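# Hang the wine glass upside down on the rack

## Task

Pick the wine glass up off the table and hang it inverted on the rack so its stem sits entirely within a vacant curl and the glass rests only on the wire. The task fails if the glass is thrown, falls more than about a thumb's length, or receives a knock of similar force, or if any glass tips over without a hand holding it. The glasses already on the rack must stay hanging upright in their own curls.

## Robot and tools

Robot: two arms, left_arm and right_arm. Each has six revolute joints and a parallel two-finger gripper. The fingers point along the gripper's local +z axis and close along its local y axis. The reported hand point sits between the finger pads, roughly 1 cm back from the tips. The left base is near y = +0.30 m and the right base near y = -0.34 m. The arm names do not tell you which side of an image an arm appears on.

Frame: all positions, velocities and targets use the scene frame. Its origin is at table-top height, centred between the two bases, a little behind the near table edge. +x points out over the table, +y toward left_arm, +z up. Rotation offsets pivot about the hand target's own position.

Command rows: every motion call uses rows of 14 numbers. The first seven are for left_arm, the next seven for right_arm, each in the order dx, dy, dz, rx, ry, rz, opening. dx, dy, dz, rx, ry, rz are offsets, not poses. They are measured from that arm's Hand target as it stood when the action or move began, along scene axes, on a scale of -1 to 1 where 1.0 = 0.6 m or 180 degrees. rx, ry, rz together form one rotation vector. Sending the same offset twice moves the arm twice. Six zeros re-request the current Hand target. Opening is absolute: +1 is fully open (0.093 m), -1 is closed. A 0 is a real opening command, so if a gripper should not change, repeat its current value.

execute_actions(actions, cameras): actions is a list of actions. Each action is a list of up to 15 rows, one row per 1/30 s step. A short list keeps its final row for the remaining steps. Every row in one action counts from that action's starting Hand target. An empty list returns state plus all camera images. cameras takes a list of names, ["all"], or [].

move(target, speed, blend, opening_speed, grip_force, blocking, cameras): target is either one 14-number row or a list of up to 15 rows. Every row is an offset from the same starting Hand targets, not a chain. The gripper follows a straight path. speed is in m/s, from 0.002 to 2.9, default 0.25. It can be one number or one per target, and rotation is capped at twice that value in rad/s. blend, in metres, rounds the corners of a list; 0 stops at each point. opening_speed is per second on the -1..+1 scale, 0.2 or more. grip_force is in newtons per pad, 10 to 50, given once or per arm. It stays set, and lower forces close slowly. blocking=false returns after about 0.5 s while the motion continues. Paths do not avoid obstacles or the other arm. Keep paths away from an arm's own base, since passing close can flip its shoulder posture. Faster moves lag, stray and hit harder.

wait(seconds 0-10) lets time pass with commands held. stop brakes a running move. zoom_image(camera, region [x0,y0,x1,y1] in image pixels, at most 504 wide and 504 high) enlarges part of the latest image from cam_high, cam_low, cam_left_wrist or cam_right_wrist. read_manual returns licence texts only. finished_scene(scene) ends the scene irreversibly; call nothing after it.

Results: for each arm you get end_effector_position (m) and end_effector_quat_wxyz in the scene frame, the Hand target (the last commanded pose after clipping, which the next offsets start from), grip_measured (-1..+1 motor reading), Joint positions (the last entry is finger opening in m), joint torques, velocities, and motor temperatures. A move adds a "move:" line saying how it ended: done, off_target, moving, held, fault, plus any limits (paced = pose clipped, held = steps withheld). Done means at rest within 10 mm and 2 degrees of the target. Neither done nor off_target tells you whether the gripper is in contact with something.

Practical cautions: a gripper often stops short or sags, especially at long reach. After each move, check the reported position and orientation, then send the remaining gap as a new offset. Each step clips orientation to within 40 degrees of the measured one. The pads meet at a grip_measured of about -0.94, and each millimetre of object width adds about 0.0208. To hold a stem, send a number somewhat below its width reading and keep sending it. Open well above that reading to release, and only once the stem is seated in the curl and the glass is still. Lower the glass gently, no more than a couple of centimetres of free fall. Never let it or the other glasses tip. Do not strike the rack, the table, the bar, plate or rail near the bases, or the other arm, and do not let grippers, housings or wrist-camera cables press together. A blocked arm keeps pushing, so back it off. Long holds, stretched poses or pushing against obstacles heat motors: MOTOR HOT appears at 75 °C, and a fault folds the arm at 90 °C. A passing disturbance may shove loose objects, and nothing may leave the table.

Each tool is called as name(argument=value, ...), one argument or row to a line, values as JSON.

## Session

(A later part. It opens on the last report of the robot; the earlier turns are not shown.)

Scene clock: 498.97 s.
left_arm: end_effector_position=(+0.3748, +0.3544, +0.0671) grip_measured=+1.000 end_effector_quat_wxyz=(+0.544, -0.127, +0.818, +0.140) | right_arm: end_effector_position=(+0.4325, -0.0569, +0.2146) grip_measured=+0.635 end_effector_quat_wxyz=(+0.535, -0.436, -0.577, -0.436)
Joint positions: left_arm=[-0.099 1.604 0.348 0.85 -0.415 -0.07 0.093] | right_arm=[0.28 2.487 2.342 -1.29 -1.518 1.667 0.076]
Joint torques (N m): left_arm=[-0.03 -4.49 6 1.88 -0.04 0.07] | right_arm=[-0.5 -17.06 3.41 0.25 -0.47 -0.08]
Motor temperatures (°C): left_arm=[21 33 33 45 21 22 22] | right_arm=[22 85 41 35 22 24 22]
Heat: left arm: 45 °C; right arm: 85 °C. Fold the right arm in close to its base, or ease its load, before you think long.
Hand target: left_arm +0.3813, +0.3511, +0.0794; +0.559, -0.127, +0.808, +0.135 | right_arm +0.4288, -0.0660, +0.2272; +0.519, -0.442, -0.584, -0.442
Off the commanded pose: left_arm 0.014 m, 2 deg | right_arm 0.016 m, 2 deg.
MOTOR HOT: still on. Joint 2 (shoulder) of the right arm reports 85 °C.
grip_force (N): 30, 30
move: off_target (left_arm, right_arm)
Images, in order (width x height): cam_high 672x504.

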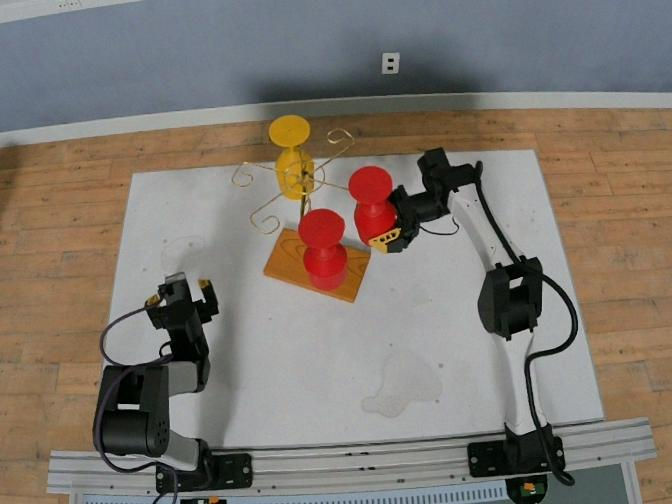

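move(
  target=[
    [0,0,0,0,0,0,1,0.042,0.0,0.005,0,0,0.003,0.2],
    [0,0,0,0,0,0,1,0.06,0.022,0.0,0,0,0.003,0.2],
  ],
  speed=0.12,
  blend=[0.002,0],
  cameras=["cam_high"],
)

zoom_image(
  camera="cam_high",
  region=[320, 110, 440, 220],
)

Scene clock: 510.43 s.
left_arm: end_effector_position=(+0.3748, +0.3544, +0.0671) grip_measured=+1.000 end_effector_quat_wxyz=(+0.544, -0.127, +0.818, +0.140) | right_arm: end_effector_position=(+0.4604, -0.0573, +0.2240) grip_measured=+0.635 end_effector_quat_wxyz=(+0.535, -0.449, -0.567, -0.436)
Joint positions: left_arm=[-0.099 1.604 0.348 0.85 -0.415 -0.07 0.093] | right_arm=[0.267 2.597 2.577 -1.252 -1.517 1.852 0.076]
Joint torques (N m): left_arm=[-0.06 -4.51 6.02 1.87 -0.03 0.07] | right_arm=[0.47 -12.52 8.79 0.95 -0.47 0.23]
Motor temperatures (°C): left_arm=[21 33 33 45 21 22 22] | right_arm=[22 86 41 35 22 24 22]
Heat: left arm: 45 °C; right arm: 86 °C. Fold the right arm in close to its base, or ease its load, before you think long.
Hand target: left_arm +0.3813, +0.3511, +0.0794; +0.559, -0.127, +0.808, +0.135 | right_arm +0.4648, -0.0529, +0.2272; +0.521, -0.439, -0.586, -0.439
Off the commanded pose: left_arm 0.014 m, 2 deg | right_arm 0.007 m, 3 deg.
MOTOR HOT: still on. Joint 2 (shoulder) of the right arm reports 86 °C.
grip_force (N): 30, 30
move: off_target (left_arm, right_arm)
Images, in order (width x height): cam_high 672x504.

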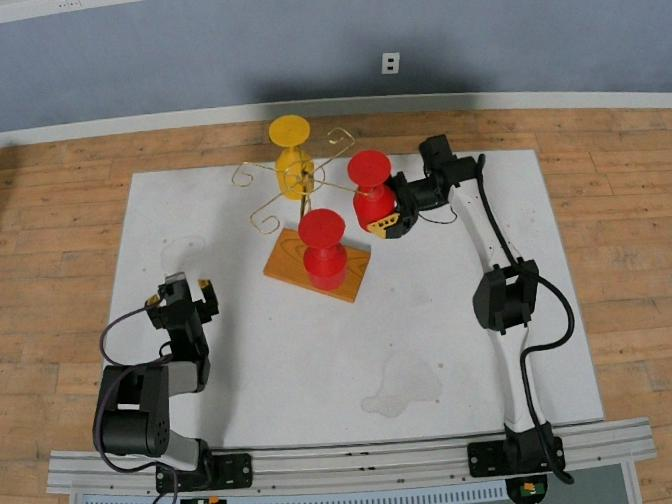

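Scaled by 4.200 from the camera's 672x504 image, which has a finer 960x720 frame.

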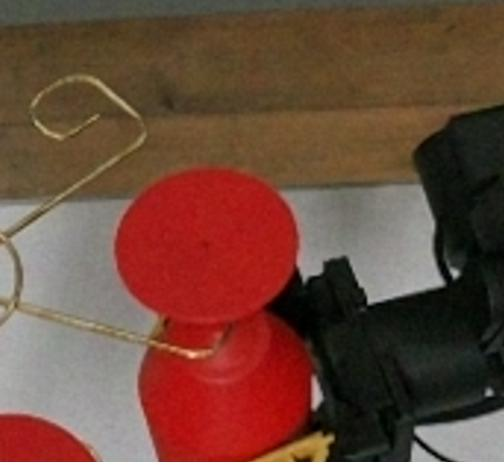

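move(
  target=[0,0,0,0,0,0,1,0,0.004,-0.03,0,0,0,0.2],
  speed=0.06,
  cameras=["cam_high","cam_low"],
)

zoom_image(
  camera="cam_high",
  region=[320, 110, 440, 220],
)

Scene clock: 522.23 s.
left_arm: end_effector_position=(+0.3748, +0.3544, +0.0671) grip_measured=+1.000 end_effector_quat_wxyz=(+0.544, -0.127, +0.818, +0.140) | right_arm: end_effector_position=(+0.4603, -0.0532, +0.2141) grip_measured=+0.635 end_effector_quat_wxyz=(+0.535, -0.444, -0.571, -0.437)
Joint positions: left_arm=[-0.099 1.604 0.348 0.85 -0.415 -0.07 0.093] | right_arm=[0.274 2.617 2.577 -1.252 -1.517 1.822 0.076]
Joint torques (N m): left_arm=[-0.05 -4.56 6.02 1.88 -0.03 0.07] | right_arm=[0.66 -12.51 6.86 0.84 -0.46 -0.02]
Motor temperatures (°C): left_arm=[21 33 33 46 21 22 22] | right_arm=[22 87 41 35 22 24 22]
Heat: left arm: 46 °C; right arm: 87 °C. Fold the right arm in close to its base, or ease its load, before you think long.
Hand target: left_arm +0.3813, +0.3511, +0.0794; +0.559, -0.127, +0.808, +0.135 | right_arm +0.4648, -0.0505, +0.2092; +0.521, -0.439, -0.586, -0.439
Off the commanded pose: left_arm 0.014 m, 2 deg | right_arm 0.007 m, 2 deg.
MOTOR HOT: still on. Joint 2 (shoulder) of the right arm reports 87 °C.
grip_force (N): 30, 30
move: off_target (left_arm)
Images, in order (width x height): cam_high 672x504, cam_low 672x504.

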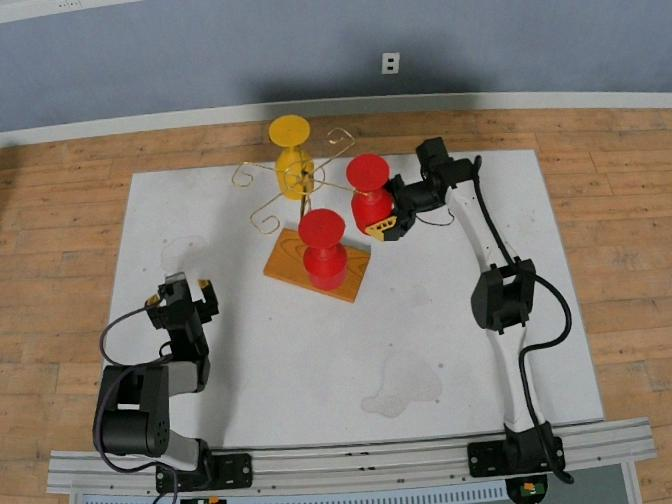

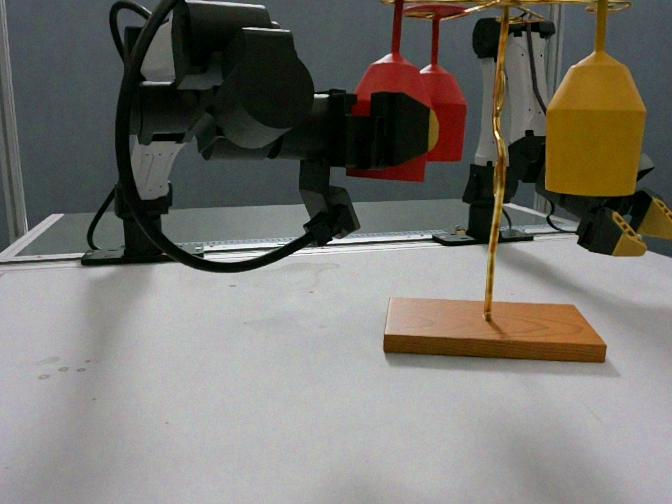

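Scaled by 4.200 from the camera's 672x504 image, which has a finer 960x720 frame.

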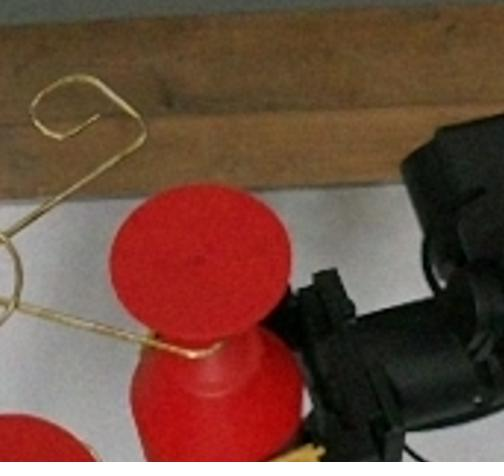

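move(
  target=[
    [0,0,0,0,0,0,1,0,0,-0.035,0,0,0,0.2],
    [0,0,0,0,0,0,1,0,0,-0.035,0,0,0,0.9],
  ],
  speed=0.06,
  opening_speed=0.6,
  cameras=["cam_high","cam_low"],
)

Scene clock: 534.97 s.
left_arm: end_effector_position=(+0.3748, +0.3544, +0.0671) grip_measured=+1.000 end_effector_quat_wxyz=(+0.544, -0.127, +0.818, +0.140) | right_arm: end_effector_position=(+0.4665, -0.0581, +0.1982) grip_measured=+0.898 end_effector_quat_wxyz=(+0.528, -0.437, -0.574, -0.448)
Joint positions: left_arm=[-0.099 1.604 0.348 0.85 -0.415 -0.07 0.093] | right_arm=[0.262 2.651 2.577 -1.252 -1.523 1.758 0.088]
Joint torques (N m): left_arm=[-0.08 -4.55 6 1.87 -0.04 0.07] | right_arm=[0.73 -13.12 5.01 0.66 -0.39 -0.05]
Motor temperatures (°C): left_arm=[21 33 33 46 21 22 22] | right_arm=[22 82 41 34 22 24 22]
Heat: left arm: 46 °C; right arm: 82 °C. Fold the right arm in close to its base, or ease its load, before you think long.
Hand target: left_arm +0.3813, +0.3511, +0.0794; +0.559, -0.127, +0.808, +0.135 | right_arm +0.4648, -0.0504, +0.1882; +0.521, -0.439, -0.586, -0.439
Off the commanded pose: left_arm 0.014 m, 2 deg | right_arm 0.013 m, 2 deg.
MOTOR HOT: still on. Joint 2 (shoulder) of the right arm reports 82 °C.
grip_force (N): 30, 30
move: off_target (left_arm, right_arm); target 2's new opening was sent with right_arm's hand 0.026 m and 2 deg from that target
Images, in order (width x height): cam_high 672x504, cam_low 672x504.

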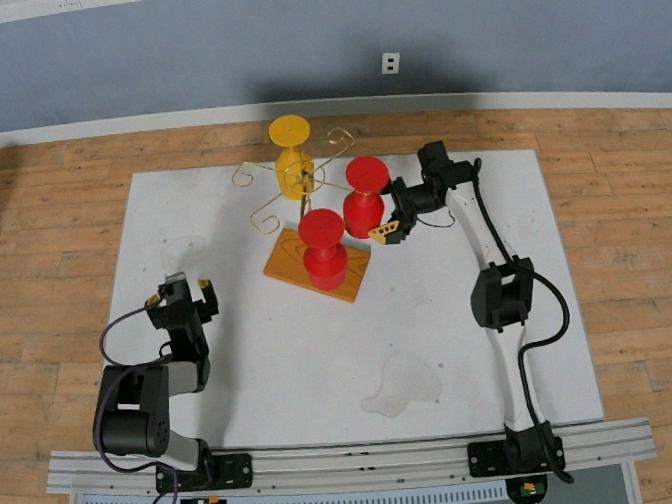

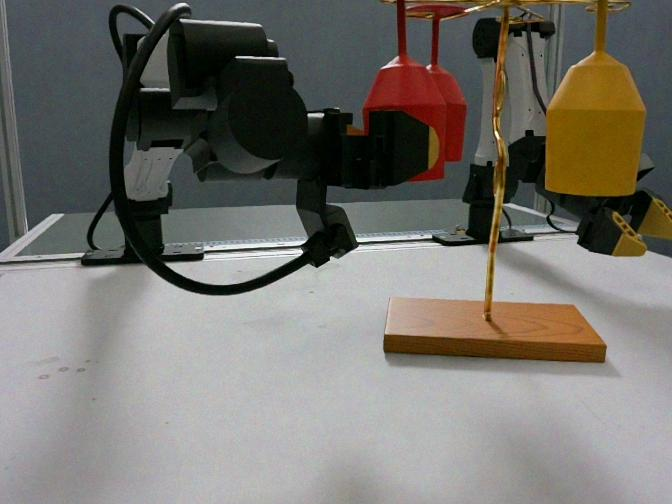

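zoom_image(
  camera="cam_high",
  region=[320, 130, 440, 250],
)

Scaled by 4.200 from the camera's 672x504 image, which has a finer 960x720 frame.

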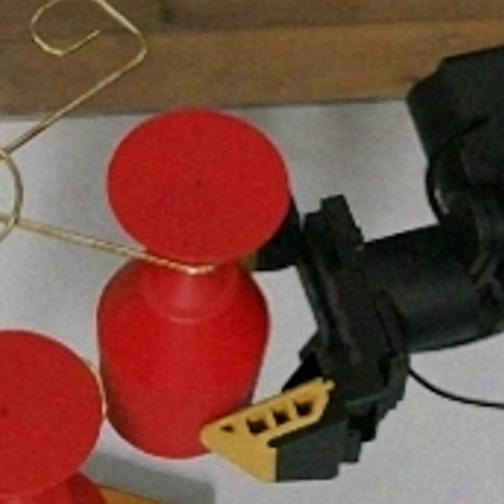

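move(
  target=[
    [0,0,0,0,0,0,1,0.012,-0.06,0.015,0,0,0,1],
    [0,0,0,0,0,0,1,0.047,-0.23,0.015,0,0,0,1],
    [0,0,0,0,0,0,1,-0.1,-0.4,0.0,0,0,-0.1,1],
  ],
  speed=[0.08,0.12,0.25],
  blend=[0.01,0.02,0],
  cameras=["cam_high","cam_low"],
)

zoom_image(
  camera="cam_high",
  region=[320, 130, 440, 250],
)

zoom_image(
  camera="cam_low",
  region=[340, 0, 672, 220],
)

Scene clock: 552.53 s.
left_arm: end_effector_position=(+0.3748, +0.3544, +0.0671) grip_measured=+1.000 end_effector_quat_wxyz=(+0.544, -0.127, +0.818, +0.140) | right_arm: end_effector_position=(+0.4151, -0.2991, +0.1757) grip_measured=+1.000 end_effector_quat_wxyz=(-0.399, +0.581, +0.463, +0.538)
Joint positions: left_arm=[-0.099 1.604 0.348 0.85 -0.415 -0.07 0.093] | right_arm=[-0.278 2.232 1.756 -1.55 -1.452 1.073 0.093]
Joint torques (N m): left_arm=[-0.05 -4.53 5.97 1.86 -0.04 0.06] | right_arm=[0.84 -14.95 3.32 -0.48 -0.35 -0.05]
Motor temperatures (°C): left_arm=[21 33 33 46 21 22 22] | right_arm=[22 82 40 33 22 24 22]
Heat: left arm: 46 °C; right arm: 82 °C. Fold the right arm in close to its base, or ease its load, before you think long.
Hand target: left_arm +0.3813, +0.3511, +0.0794; +0.559, -0.127, +0.808, +0.135 | right_arm +0.4048, -0.2904, +0.1882; -0.446, +0.525, +0.510, +0.515
Off the commanded pose: left_arm 0.014 m, 2 deg | right_arm 0.018 m, 10 deg.
MOTOR HOT: still on. Joint 2 (shoulder) of the right arm reports 82 °C.
joint sent to its limit (right arm) — joint 4 (wrist pitch), lower limit. The joint targets are off in position and orientation.
grip_force (N): 30, 30
move: off_target (left_arm, right_arm)
Images, in order (width x height): cam_high 672x504, cam_low 672x504.

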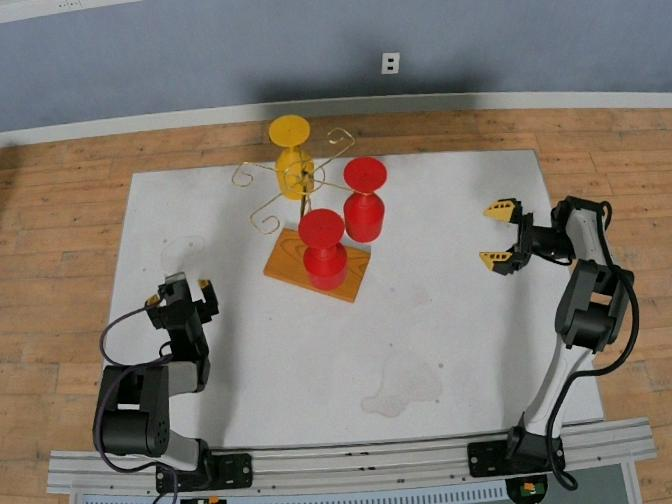

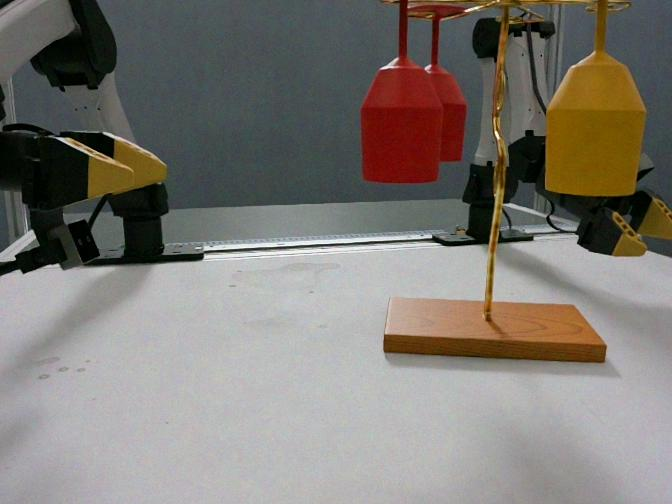

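Scaled by 4.200 from the camera's 672x504 image, which has a finer 960x720 frame.

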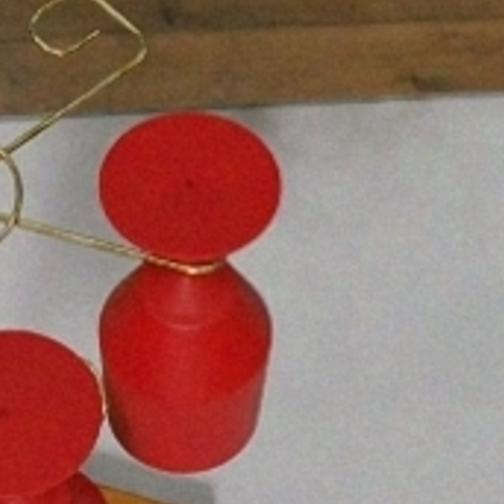

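Scaled by 1.518 from the camera's 672x504 image, which has a finer 960x720 frame.

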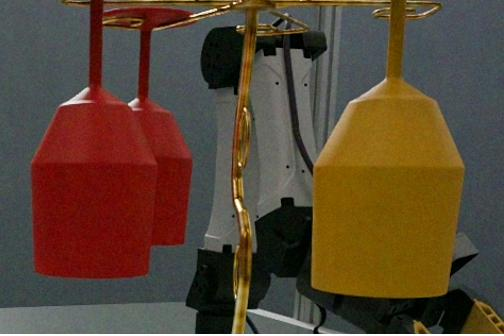

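finished_scene(
  scene=2,
)

The scene is finished: the task was done.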